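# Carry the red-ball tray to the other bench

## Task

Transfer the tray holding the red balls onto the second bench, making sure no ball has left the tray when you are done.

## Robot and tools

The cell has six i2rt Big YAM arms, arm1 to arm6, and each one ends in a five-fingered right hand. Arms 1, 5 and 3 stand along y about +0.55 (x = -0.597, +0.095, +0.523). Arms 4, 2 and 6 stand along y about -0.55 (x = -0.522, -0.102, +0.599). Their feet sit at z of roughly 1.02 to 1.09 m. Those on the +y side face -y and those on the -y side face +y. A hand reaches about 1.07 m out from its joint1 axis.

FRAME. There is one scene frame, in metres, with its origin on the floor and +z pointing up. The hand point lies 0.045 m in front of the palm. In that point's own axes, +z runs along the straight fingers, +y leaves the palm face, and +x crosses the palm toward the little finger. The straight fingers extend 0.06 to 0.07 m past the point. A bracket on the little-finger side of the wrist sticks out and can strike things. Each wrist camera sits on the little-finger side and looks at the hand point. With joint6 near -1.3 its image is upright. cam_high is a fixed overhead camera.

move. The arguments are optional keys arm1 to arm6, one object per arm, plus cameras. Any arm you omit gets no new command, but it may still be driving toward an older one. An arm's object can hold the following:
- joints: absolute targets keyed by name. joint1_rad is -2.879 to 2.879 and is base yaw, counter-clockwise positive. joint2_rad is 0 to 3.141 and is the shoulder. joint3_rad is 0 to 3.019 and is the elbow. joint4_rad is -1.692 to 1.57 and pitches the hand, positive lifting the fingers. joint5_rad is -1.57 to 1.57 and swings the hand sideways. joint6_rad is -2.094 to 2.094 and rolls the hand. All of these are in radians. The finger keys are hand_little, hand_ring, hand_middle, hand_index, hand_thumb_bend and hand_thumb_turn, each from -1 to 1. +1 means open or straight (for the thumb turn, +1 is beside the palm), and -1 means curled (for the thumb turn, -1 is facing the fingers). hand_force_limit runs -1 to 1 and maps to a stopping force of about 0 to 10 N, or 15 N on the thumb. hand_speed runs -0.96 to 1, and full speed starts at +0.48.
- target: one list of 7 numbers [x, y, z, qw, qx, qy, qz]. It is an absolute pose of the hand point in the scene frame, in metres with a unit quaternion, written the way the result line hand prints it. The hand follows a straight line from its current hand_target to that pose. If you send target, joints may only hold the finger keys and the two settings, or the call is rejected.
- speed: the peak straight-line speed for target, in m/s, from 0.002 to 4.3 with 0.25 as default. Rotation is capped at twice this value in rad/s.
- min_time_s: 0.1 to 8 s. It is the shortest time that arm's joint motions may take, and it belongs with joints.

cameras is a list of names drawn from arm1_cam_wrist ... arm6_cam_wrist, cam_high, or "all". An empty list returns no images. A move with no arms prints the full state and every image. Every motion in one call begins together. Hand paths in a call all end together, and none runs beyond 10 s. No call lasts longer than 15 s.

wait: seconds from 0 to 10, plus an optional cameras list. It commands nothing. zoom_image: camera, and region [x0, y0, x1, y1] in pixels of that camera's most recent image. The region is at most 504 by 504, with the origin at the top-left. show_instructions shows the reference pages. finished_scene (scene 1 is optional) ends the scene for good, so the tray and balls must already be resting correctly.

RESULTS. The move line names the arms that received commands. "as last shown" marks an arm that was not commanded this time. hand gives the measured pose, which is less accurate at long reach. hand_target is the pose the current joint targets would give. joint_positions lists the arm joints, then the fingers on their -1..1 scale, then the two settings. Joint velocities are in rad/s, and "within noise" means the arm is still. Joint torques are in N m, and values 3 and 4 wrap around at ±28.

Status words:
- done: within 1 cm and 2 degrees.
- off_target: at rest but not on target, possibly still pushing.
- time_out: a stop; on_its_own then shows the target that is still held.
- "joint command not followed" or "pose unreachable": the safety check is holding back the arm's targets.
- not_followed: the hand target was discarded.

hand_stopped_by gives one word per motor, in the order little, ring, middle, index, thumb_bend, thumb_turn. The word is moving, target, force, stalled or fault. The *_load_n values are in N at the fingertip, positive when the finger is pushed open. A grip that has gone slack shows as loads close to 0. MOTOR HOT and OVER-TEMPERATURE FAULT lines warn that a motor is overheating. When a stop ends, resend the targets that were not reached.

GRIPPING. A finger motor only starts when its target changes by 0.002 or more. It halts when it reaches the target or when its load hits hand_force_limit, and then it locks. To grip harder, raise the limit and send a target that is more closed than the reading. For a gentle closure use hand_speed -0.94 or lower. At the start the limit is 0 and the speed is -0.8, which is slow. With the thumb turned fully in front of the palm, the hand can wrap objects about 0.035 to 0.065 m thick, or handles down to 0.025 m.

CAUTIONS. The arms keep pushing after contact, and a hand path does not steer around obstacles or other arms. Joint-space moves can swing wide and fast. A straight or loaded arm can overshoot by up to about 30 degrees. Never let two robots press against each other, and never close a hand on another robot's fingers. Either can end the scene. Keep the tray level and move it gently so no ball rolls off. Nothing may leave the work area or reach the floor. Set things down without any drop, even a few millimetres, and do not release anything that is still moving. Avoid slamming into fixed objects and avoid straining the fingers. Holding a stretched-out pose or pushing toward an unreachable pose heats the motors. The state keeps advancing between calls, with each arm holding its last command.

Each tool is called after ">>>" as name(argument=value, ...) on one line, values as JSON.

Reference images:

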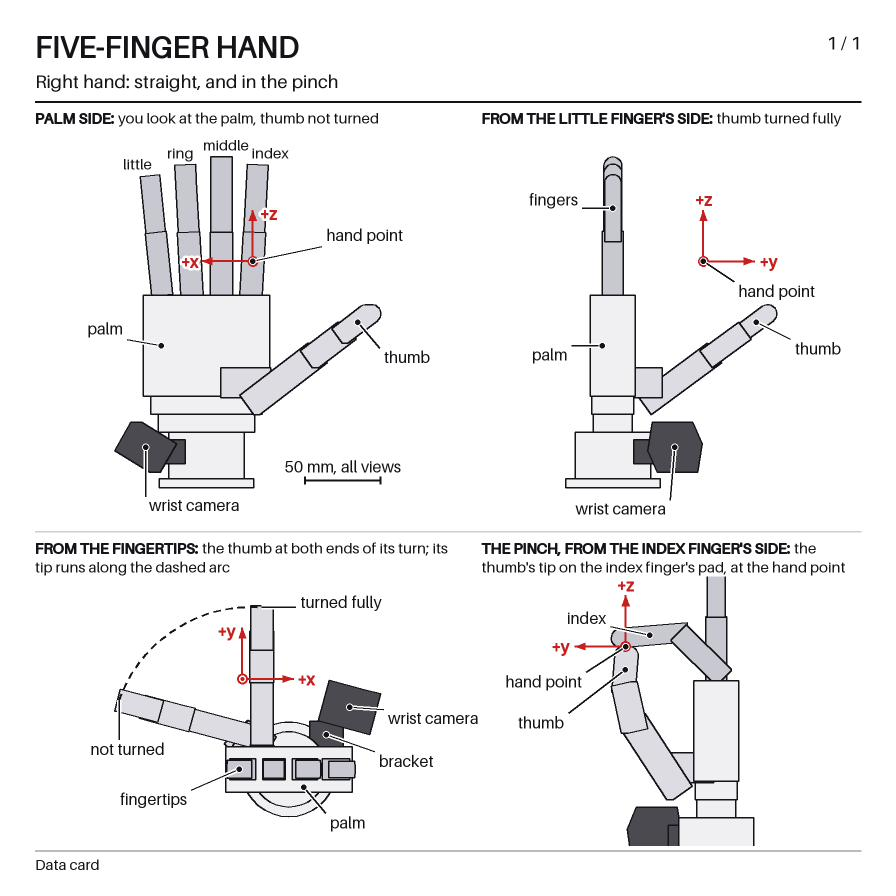

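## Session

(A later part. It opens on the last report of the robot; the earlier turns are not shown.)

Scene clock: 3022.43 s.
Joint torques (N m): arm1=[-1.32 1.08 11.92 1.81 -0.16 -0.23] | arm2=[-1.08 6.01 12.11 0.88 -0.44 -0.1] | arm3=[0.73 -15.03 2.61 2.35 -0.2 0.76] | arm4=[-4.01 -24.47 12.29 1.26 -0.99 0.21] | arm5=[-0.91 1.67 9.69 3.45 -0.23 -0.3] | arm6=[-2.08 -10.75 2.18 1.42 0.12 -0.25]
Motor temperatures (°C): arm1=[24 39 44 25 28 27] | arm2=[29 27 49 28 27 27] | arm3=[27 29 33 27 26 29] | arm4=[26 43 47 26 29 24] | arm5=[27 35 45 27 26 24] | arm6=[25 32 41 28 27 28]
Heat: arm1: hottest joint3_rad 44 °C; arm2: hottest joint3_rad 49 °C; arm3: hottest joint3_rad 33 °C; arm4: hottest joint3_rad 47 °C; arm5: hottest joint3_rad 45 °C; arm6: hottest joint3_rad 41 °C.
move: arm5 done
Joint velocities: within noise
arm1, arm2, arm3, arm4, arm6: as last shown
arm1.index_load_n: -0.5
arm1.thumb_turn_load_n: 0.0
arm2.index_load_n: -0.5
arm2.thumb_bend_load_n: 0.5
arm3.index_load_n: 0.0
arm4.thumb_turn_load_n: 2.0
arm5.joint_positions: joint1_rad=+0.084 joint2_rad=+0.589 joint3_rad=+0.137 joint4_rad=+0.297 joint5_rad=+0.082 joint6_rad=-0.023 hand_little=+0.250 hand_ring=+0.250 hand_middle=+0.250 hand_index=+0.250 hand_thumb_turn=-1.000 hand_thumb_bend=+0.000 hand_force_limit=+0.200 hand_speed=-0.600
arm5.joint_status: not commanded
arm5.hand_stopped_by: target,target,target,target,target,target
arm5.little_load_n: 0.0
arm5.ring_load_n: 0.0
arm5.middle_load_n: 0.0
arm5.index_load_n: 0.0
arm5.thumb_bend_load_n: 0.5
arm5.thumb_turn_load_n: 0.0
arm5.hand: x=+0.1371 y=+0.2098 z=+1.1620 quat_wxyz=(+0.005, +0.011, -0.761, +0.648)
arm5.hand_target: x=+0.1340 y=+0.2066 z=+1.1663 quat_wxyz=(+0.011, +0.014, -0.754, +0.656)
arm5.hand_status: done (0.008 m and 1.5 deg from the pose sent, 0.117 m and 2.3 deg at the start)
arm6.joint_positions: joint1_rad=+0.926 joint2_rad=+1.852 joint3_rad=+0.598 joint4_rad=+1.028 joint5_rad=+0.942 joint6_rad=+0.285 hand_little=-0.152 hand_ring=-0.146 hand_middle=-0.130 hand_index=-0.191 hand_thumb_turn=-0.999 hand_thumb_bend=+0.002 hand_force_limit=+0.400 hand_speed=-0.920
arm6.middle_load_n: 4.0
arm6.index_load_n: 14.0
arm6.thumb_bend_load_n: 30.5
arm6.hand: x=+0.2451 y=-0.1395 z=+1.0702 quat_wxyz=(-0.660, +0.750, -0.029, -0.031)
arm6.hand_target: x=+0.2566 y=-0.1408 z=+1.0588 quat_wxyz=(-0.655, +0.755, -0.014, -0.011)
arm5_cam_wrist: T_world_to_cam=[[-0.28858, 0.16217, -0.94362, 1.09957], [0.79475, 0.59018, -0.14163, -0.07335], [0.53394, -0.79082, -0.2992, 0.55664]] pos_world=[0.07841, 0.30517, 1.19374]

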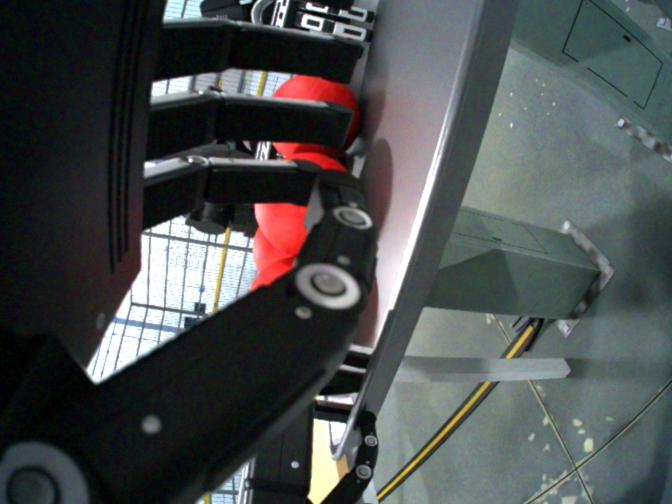

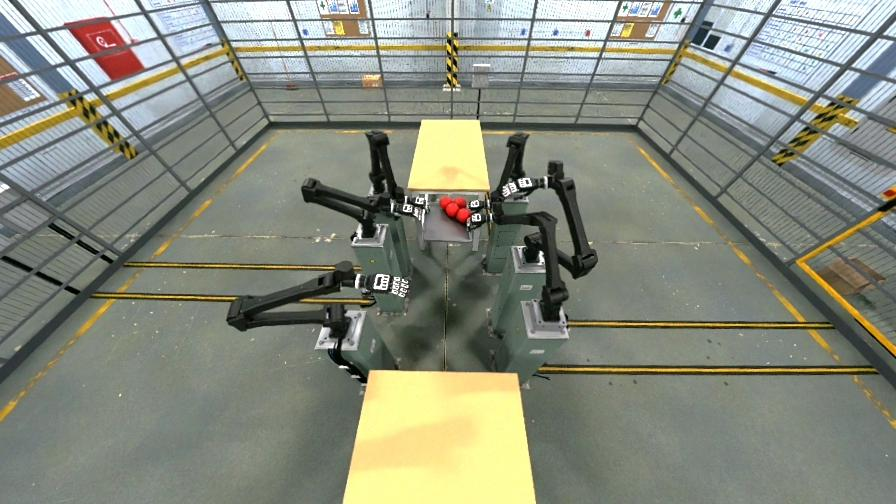

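>>> move(arm5={"target":[0.130,0.192,1.128,-0.0132,-0.0114,0.7547,-0.6559],"speed":0.06}, cameras=["arm5_cam_wrist"])

Scene clock: 3041.53 s.
Joint torques (N m): arm1=[-0.79 1.26 11.92 1.89 -0.15 -0.23] | arm2=[-0.97 6.01 12.1 0.94 -0.45 -0.1] | arm3=[1.08 -15.91 2.82 2.43 -0.19 0.78] | arm4=[-4.01 -24.53 12.26 1.25 -0.99 0.21] | arm5=[-0.26 -1.03 7.72 3.26 -0.25 -0.25] | arm6=[-2.14 -10.75 2.18 1.42 0.12 -0.25]
Motor temperatures (°C): arm1=[24 38 43 25 28 27] | arm2=[29 27 49 28 27 27] | arm3=[27 29 32 27 26 29] | arm4=[26 43 48 26 29 24] | arm5=[27 35 43 27 26 24] | arm6=[25 32 41 28 27 28]
Heat: arm1: hottest joint3_rad 43 °C; arm2: hottest joint3_rad 49 °C; arm3: hottest joint3_rad 32 °C; arm4: hottest joint3_rad 48 °C; arm5: hottest joint3_rad 43 °C; arm6: hottest joint3_rad 41 °C.
move: arm5 done
Joint velocities: within noise
arm1, arm2, arm3, arm4, arm6: as last shown
arm2.index_load_n: 0.0
arm3.joint_positions: joint1_rad=-0.855 joint2_rad=+1.825 joint3_rad=+0.407 joint4_rad=+1.168 joint5_rad=-0.819 joint6_rad=-0.269 hand_little=-0.229 hand_ring=-0.157 hand_middle=+0.093 hand_index=-0.166 hand_thumb_turn=-1.000 hand_thumb_bend=+0.004 hand_force_limit=+0.400 hand_speed=-0.920
arm3.little_load_n: 14.0
arm3.index_load_n: 0.5
arm3.hand: x=+0.3204 y=+0.1555 z=+1.0766 quat_wxyz=(+0.023, +0.036, -0.762, +0.646)
arm3.hand_target: x=+0.3182 y=+0.1540 z=+1.0928 quat_wxyz=(+0.013, +0.013, -0.755, +0.655)
arm4.joint_positions: joint1_rad=-1.234 joint2_rad=+2.266 joint3_rad=+1.528 joint4_rad=+0.239 joint5_rad=-1.233 joint6_rad=-0.387 hand_little=-0.254 hand_ring=-0.193 hand_middle=-0.158 hand_index=-0.211 hand_thumb_turn=-1.000 hand_thumb_bend=+0.005 hand_force_limit=+0.400 hand_speed=-0.920
arm4.thumb_bend_load_n: 32.0
arm4.thumb_turn_load_n: 2.5
arm4.hand: x=+0.0635 y=-0.1556 z=+1.0859 quat_wxyz=(-0.645, +0.763, -0.021, -0.040)
arm4.hand_target: x=+0.0944 y=-0.1667 z=+1.1240 quat_wxyz=(-0.656, +0.754, -0.012, -0.013)
arm5.joint_positions: joint1_rad=+0.050 joint2_rad=+0.902 joint3_rad=+0.092 joint4_rad=+0.643 joint5_rad=+0.065 joint6_rad=-0.024 hand_little=+0.250 hand_ring=+0.250 hand_middle=+0.250 hand_index=+0.250 hand_thumb_turn=-1.000 hand_thumb_bend=+0.000 hand_force_limit=+0.200 hand_speed=-0.600
arm5.joint_status: not commanded
arm5.hand_stopped_by: target,target,target,target,target,target
arm5.little_load_n: 0.0
arm5.ring_load_n: 0.0
arm5.middle_load_n: 0.0
arm5.index_load_n: 0.0
arm5.thumb_bend_load_n: 0.0
arm5.thumb_turn_load_n: 0.0
arm5.hand: x=+0.1299 y=+0.1948 z=+1.1218 quat_wxyz=(+0.011, +0.005, -0.765, +0.644)
arm5.hand_target: x=+0.1265 y=+0.1924 z=+1.1254 quat_wxyz=(+0.017, +0.007, -0.758, +0.652)
arm5.hand_status: done (0.007 m and 2.0 deg from the pose sent, 0.039 m and 1.5 deg at the start)
arm6.joint_positions: joint1_rad=+0.926 joint2_rad=+1.852 joint3_rad=+0.598 joint4_rad=+1.028 joint5_rad=+0.943 joint6_rad=+0.285 hand_little=-0.152 hand_ring=-0.146 hand_middle=-0.130 hand_index=-0.191 hand_thumb_turn=-0.999 hand_thumb_bend=+0.002 hand_force_limit=+0.400 hand_speed=-0.920
arm6.thumb_bend_load_n: 30.0
arm6.hand: x=+0.2454 y=-0.1394 z=+1.0702 quat_wxyz=(-0.660, +0.750, -0.029, -0.030)
arm6.hand_target: x=+0.2568 y=-0.1407 z=+1.0589 quat_wxyz=(-0.655, +0.755, -0.014, -0.011)
arm5_cam_wrist: T_world_to_cam=[[-0.28543, 0.17746, -0.94183, 1.05657], [0.80458, 0.57832, -0.13487, -0.07117], [0.52074, -0.79628, -0.30785, 0.54908]] pos_world=[0.07291, 0.29088, 1.15454]

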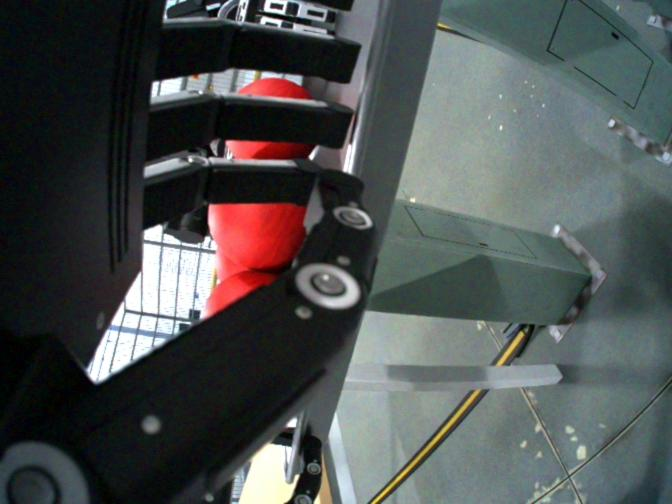

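>>> move(arm5={"target":[0.132,0.184,1.106,-0.0132,-0.0114,0.7547,-0.6559],"speed":0.05}, cameras=["arm5_cam_wrist"])

Scene clock: 3051.37 s.
Joint torques (N m): arm1=[-0.62 1.26 11.86 1.95 -0.17 -0.25] | arm2=[-1.08 5.95 12.08 0.91 -0.43 -0.1] | arm3=[0.91 -15.33 2.65 2.26 -0.19 0.78] | arm4=[-4.01 -24.59 12.26 1.26 -0.98 0.21] | arm5=[0.62 -0.91 5.78 3.06 -0.02 -0.27] | arm6=[-2.08 -10.75 2.18 1.42 0.12 -0.25]
Motor temperatures (°C): arm1=[24 37 43 25 28 27] | arm2=[29 27 50 28 27 27] | arm3=[27 30 32 27 26 29] | arm4=[26 43 48 26 29 24] | arm5=[27 35 43 27 25 24] | arm6=[25 31 41 28 27 28]
Heat: arm1: hottest joint3_rad 43 °C; arm2: hottest joint3_rad 50 °C; arm3: hottest joint3_rad 32 °C; arm4: hottest joint3_rad 48 °C; arm5: hottest joint3_rad 43 °C; arm6: hottest joint3_rad 41 °C.
move: arm5 done
Joint velocities: within noise
arm1, arm2, arm3, arm4, arm6: as last shown
arm1.index_load_n: 0.0
arm3.little_load_n: 13.5
arm3.thumb_turn_load_n: 0.5
arm5.joint_positions: joint1_rad=+0.050 joint2_rad=+1.120 joint3_rad=+0.084 joint4_rad=+0.889 joint5_rad=+0.062 joint6_rad=-0.035 hand_little=+0.250 hand_ring=+0.250 hand_middle=+0.250 hand_index=+0.250 hand_thumb_turn=-1.000 hand_thumb_bend=+0.000 hand_force_limit=+0.200 hand_speed=-0.600
arm5.joint_status: not commanded
arm5.hand_stopped_by: target,target,target,target,target,target
arm5.little_load_n: 1.0
arm5.ring_load_n: 0.0
arm5.middle_load_n: 0.0
arm5.index_load_n: 0.0
arm5.thumb_bend_load_n: 0.0
arm5.thumb_turn_load_n: 0.0
arm5.hand: x=+0.1307 y=+0.1839 z=+1.1058 quat_wxyz=(+0.013, +0.009, -0.759, +0.651)
arm5.hand_target: x=+0.1319 y=+0.1844 z=+1.1066 quat_wxyz=(+0.015, +0.016, -0.754, +0.656)
arm5.hand_status: done (0.001 m and 0.7 deg from the pose sent, 0.019 m and 2.0 deg at the start)
arm6.middle_load_n: 3.5
arm6.index_load_n: 14.5
arm5_cam_wrist: T_world_to_cam=[[-0.29467, 0.15747, -0.94254, 1.04938], [0.80068, 0.57907, -0.15357, -0.04642], [0.52161, -0.79993, -0.29672, 0.52335]] pos_world=[0.07341, 0.28028, 1.13724]

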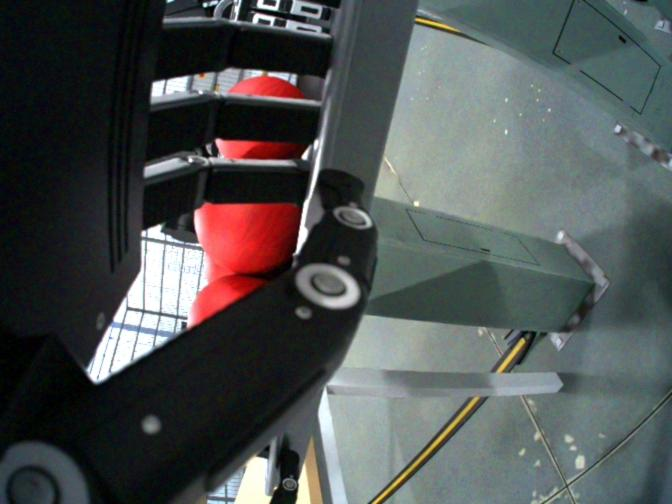

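>>> move(arm5={"target":[0.132,0.160,1.102,-0.0132,-0.0114,0.7547,-0.6559],"speed":0.03}, cameras=["arm5_cam_wrist"])

Scene clock: 3060.83 s.
Joint torques (N m): arm1=[-0.67 1.2 11.92 1.95 -0.14 -0.23] | arm2=[-1.03 5.95 12.11 0.92 -0.44 -0.1] | arm3=[0.32 -15.44 2.69 2.25 -0.19 0.79] | arm4=[-3.96 -24.53 12.25 1.26 -0.98 0.21] | arm5=[0.15 -2.55 7.91 2.97 -0.2 -0.14] | arm6=[-2.08 -10.75 2.18 1.42 0.12 -0.25]
Motor temperatures (°C): arm1=[24 36 43 24 27 27] | arm2=[29 27 50 28 27 27] | arm3=[27 30 32 27 26 29] | arm4=[26 43 48 26 29 24] | arm5=[27 35 42 28 25 24] | arm6=[25 31 41 28 27 28]
Heat: arm1: hottest joint3_rad 43 °C; arm2: hottest joint3_rad 50 °C; arm3: hottest joint3_rad 32 °C; arm4: hottest joint3_rad 48 °C; arm5: hottest joint3_rad 42 °C; arm6: hottest joint3_rad 41 °C.
move: arm5 off_target
Joint velocities: within noise
arm1, arm2, arm3, arm4, arm6: as last shown
arm2.little_load_n: -0.5
arm2.thumb_bend_load_n: 0.0
arm3.little_load_n: 14.0
arm3.ring_load_n: 4.0
arm3.thumb_turn_load_n: 0.0
arm4.thumb_bend_load_n: 32.5
arm4.thumb_turn_load_n: 2.0
arm4.hand_target: x=+0.0944 y=-0.1667 z=+1.1241 quat_wxyz=(-0.656, +0.754, -0.012, -0.013)
arm5.joint_positions: joint1_rad=+0.055 joint2_rad=+1.251 joint3_rad=+0.106 joint4_rad=+0.975 joint5_rad=+0.057 joint6_rad=-0.026 hand_little=+0.250 hand_ring=+0.250 hand_middle=+0.250 hand_index=+0.250 hand_thumb_turn=-1.000 hand_thumb_bend=+0.000 hand_force_limit=+0.200 hand_speed=-0.600
arm5.joint_status: not commanded
arm5.hand_stopped_by: target,target,target,target,target,target
arm5.little_load_n: 0.0
arm5.ring_load_n: 0.0
arm5.middle_load_n: 0.0
arm5.index_load_n: 0.0
arm5.thumb_bend_load_n: 0.0
arm5.thumb_turn_load_n: 0.0
arm5.hand: x=+0.1346 y=+0.1746 z=+1.0908 quat_wxyz=(+0.007, +0.010, -0.766, +0.642)
arm5.hand_target: x=+0.1350 y=+0.1612 z=+1.1024 quat_wxyz=(+0.007, +0.011, -0.755, +0.656)
arm5.hand_status: off_target (0.019 m and 2.2 deg from the pose sent, 0.024 m and 0.7 deg at the start)
arm6.middle_load_n: 4.0
arm6.index_load_n: 14.0
arm5_cam_wrist: T_world_to_cam=[[-0.28808, 0.17821, -0.94088, 1.03151], [0.79724, 0.58893, -0.13256, -0.07066], [0.53049, -0.78829, -0.31174, 0.52251]] pos_world=[0.07631, 0.26968, 1.12404]

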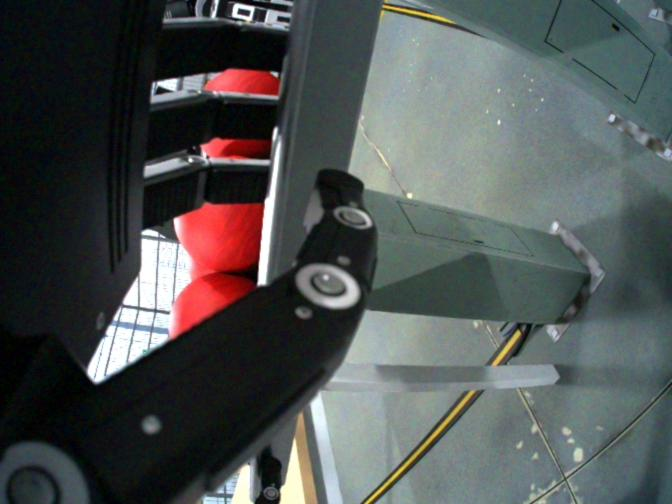

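>>> move(arm5={"target":[0.132,0.150,1.116,-0.0132,-0.0114,0.7547,-0.6559],"speed":0.03}, cameras=["arm5_cam_wrist"])

Scene clock: 3067.00 s.
Joint torques (N m): arm1=[-0.97 0.85 11.9 1.95 -0.12 -0.23] | arm2=[-1.14 6.01 12.11 0.91 -0.43 -0.11] | arm3=[1.26 -14.68 2.66 2.22 -0.24 0.81] | arm4=[-4.01 -24.59 12.26 1.26 -0.99 0.21] | arm5=[-0.44 -4.19 8.7 1.06 -0.11 -0.21] | arm6=[-2.08 -10.75 2.18 1.42 0.12 -0.26]
Motor temperatures (°C): arm1=[24 36 43 24 27 27] | arm2=[29 27 50 28 27 27] | arm3=[27 30 32 27 26 29] | arm4=[26 43 48 26 29 24] | arm5=[27 35 42 28 25 24] | arm6=[25 31 41 28 27 28]
Heat: arm1: hottest joint3_rad 43 °C; arm2: hottest joint3_rad 50 °C; arm3: hottest joint3_rad 32 °C; arm4: hottest joint3_rad 48 °C; arm5: hottest joint3_rad 42 °C; arm6: hottest joint3_rad 41 °C.
move: arm5 off_target
Joint velocities: within noise
arm1, arm2, arm3, arm4, arm6: as last shown
arm2.little_load_n: 0.0
arm3.little_load_n: 13.5
arm3.ring_load_n: 3.5
arm4.middle_load_n: 6.0
arm4.thumb_turn_load_n: 2.5
arm5.joint_positions: joint1_rad=+0.050 joint2_rad=+1.221 joint3_rad=+0.137 joint4_rad=+0.922 joint5_rad=+0.062 joint6_rad=-0.026 hand_little=+0.250 hand_ring=+0.250 hand_middle=+0.250 hand_index=+0.250 hand_thumb_turn=-1.000 hand_thumb_bend=+0.000 hand_force_limit=+0.200 hand_speed=-0.600
arm5.joint_status: not commanded
arm5.hand_stopped_by: target,target,target,target,target,target
arm5.little_load_n: 0.0
arm5.ring_load_n: 0.0
arm5.middle_load_n: 0.0
arm5.index_load_n: 0.0
arm5.thumb_bend_load_n: 0.0
arm5.thumb_turn_load_n: 0.0
arm5.hand: x=+0.1324 y=+0.1639 z=+1.1015 quat_wxyz=(+0.010, +0.006, -0.764, +0.646)
arm5.hand_target: x=+0.1292 y=+0.1498 z=+1.1159 quat_wxyz=(+0.016, +0.008, -0.755, +0.656)
arm5.hand_status: off_target (0.020 m and 1.7 deg from the pose sent, 0.035 m and 2.2 deg at the start)
arm6.thumb_bend_load_n: 30.5
arm5_cam_wrist: T_world_to_cam=[[-0.28669, 0.17221, -0.94242, 1.0454], [0.80258, 0.58033, -0.13811, -0.05441], [0.52313, -0.79596, -0.30458, 0.51299]] pos_world=[0.07501, 0.25988, 1.13394]

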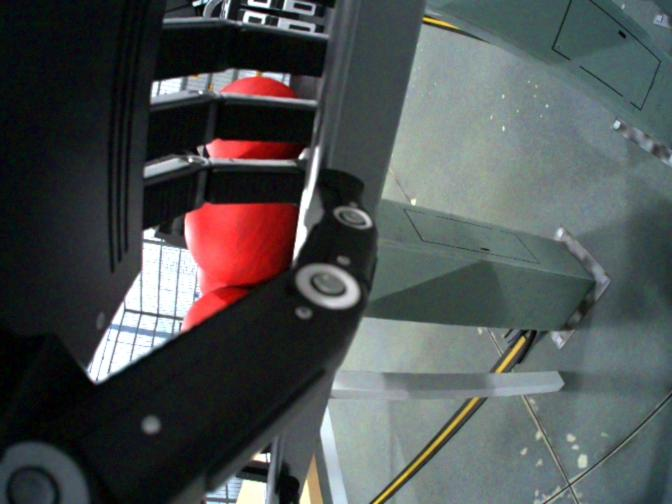

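>>> move(arm5={"target":[0.132,0.140,1.121,-0.0132,-0.0114,0.7547,-0.6559],"speed":0.03}, cameras=["arm5_cam_wrist"])

Scene clock: 3076.07 s.
Joint torques (N m): arm1=[-0.85 1.03 11.9 1.92 -0.16 -0.22] | arm2=[-1.08 5.95 12.11 0.92 -0.45 -0.1] | arm3=[0.85 -15.09 2.41 2.44 -0.24 0.77] | arm4=[-3.96 -24.53 12.26 1.26 -0.99 0.21] | arm5=[-0.26 -4.25 9.91 1.5 -0.22 -0.23] | arm6=[-2.08 -10.75 2.25 1.43 0.12 -0.25]
Motor temperatures (°C): arm1=[24 36 43 24 27 27] | arm2=[29 27 50 28 27 27] | arm3=[27 30 32 27 26 29] | arm4=[26 43 48 26 29 24] | arm5=[27 35 42 27 25 24] | arm6=[25 31 41 28 26 28]
Heat: arm1: hottest joint3_rad 43 °C; arm2: hottest joint3_rad 50 °C; arm3: hottest joint3_rad 32 °C; arm4: hottest joint3_rad 48 °C; arm5: hottest joint3_rad 42 °C; arm6: hottest joint3_rad 41 °C.
move: arm5 off_target
Joint velocities: within noise
arm1, arm2, arm3, arm4, arm6: as last shown
arm2.ring_load_n: -0.5
arm2.index_load_n: -0.5
arm2.thumb_bend_load_n: 0.5
arm3.little_load_n: 14.5
arm3.ring_load_n: 4.0
arm3.index_load_n: 0.0
arm3.hand_target: x=+0.3181 y=+0.1541 z=+1.0928 quat_wxyz=(+0.013, +0.013, -0.755, +0.655)
arm4.joint_positions: joint1_rad=-1.235 joint2_rad=+2.266 joint3_rad=+1.528 joint4_rad=+0.239 joint5_rad=-1.233 joint6_rad=-0.387 hand_little=-0.254 hand_ring=-0.193 hand_middle=-0.158 hand_index=-0.211 hand_thumb_turn=-1.000 hand_thumb_bend=+0.005 hand_force_limit=+0.400 hand_speed=-0.920
arm4.ring_load_n: 3.0
arm4.index_load_n: 8.0
arm4.thumb_turn_load_n: 2.0
arm4.hand: x=+0.0641 y=-0.1565 z=+1.0859 quat_wxyz=(-0.645, +0.763, -0.022, -0.040)
arm4.hand_target: x=+0.0946 y=-0.1671 z=+1.1241 quat_wxyz=(-0.656, +0.754, -0.012, -0.013)
arm5.joint_positions: joint1_rad=+0.050 joint2_rad=+1.218 joint3_rad=+0.150 joint4_rad=+0.890 joint5_rad=+0.061 joint6_rad=-0.029 hand_little=+0.250 hand_ring=+0.250 hand_middle=+0.250 hand_index=+0.250 hand_thumb_turn=-1.000 hand_thumb_bend=+0.000 hand_force_limit=+0.200 hand_speed=-0.600
arm5.joint_status: not commanded
arm5.hand_stopped_by: target,target,target,target,target,target
arm5.little_load_n: 0.0
arm5.ring_load_n: 0.0
arm5.middle_load_n: 0.0
arm5.index_load_n: 0.0
arm5.thumb_bend_load_n: 1.0
arm5.thumb_turn_load_n: 0.0
arm5.hand: x=+0.1326 y=+0.1611 z=+1.1004 quat_wxyz=(+0.011, +0.008, -0.768, +0.640)
arm5.hand_target: x=+0.1313 y=+0.1417 z=+1.1209 quat_wxyz=(+0.014, +0.011, -0.755, +0.656)
arm5.hand_status: off_target (0.029 m and 2.5 deg from the pose sent, 0.031 m and 1.7 deg at the start)
arm6.joint_positions: joint1_rad=+0.926 joint2_rad=+1.852 joint3_rad=+0.596 joint4_rad=+1.028 joint5_rad=+0.943 joint6_rad=+0.285 hand_little=-0.152 hand_ring=-0.146 hand_middle=-0.130 hand_index=-0.191 hand_thumb_turn=-0.999 hand_thumb_bend=+0.002 hand_force_limit=+0.400 hand_speed=-0.920
arm6.middle_load_n: 3.5
arm6.thumb_turn_load_n: 7.0
arm6.hand: x=+0.2460 y=-0.1398 z=+1.0697 quat_wxyz=(-0.660, +0.750, -0.029, -0.030)
arm6.hand_target: x=+0.2571 y=-0.1409 z=+1.0587 quat_wxyz=(-0.655, +0.755, -0.014, -0.010)
arm5_cam_wrist: T_world_to_cam=[[-0.2905, 0.18599, -0.93863, 1.03898], [0.80083, 0.58415, -0.1321, -0.06013], [0.52373, -0.79005, -0.31864, 0.52464]] pos_world=[0.07521, 0.25638, 1.13444]

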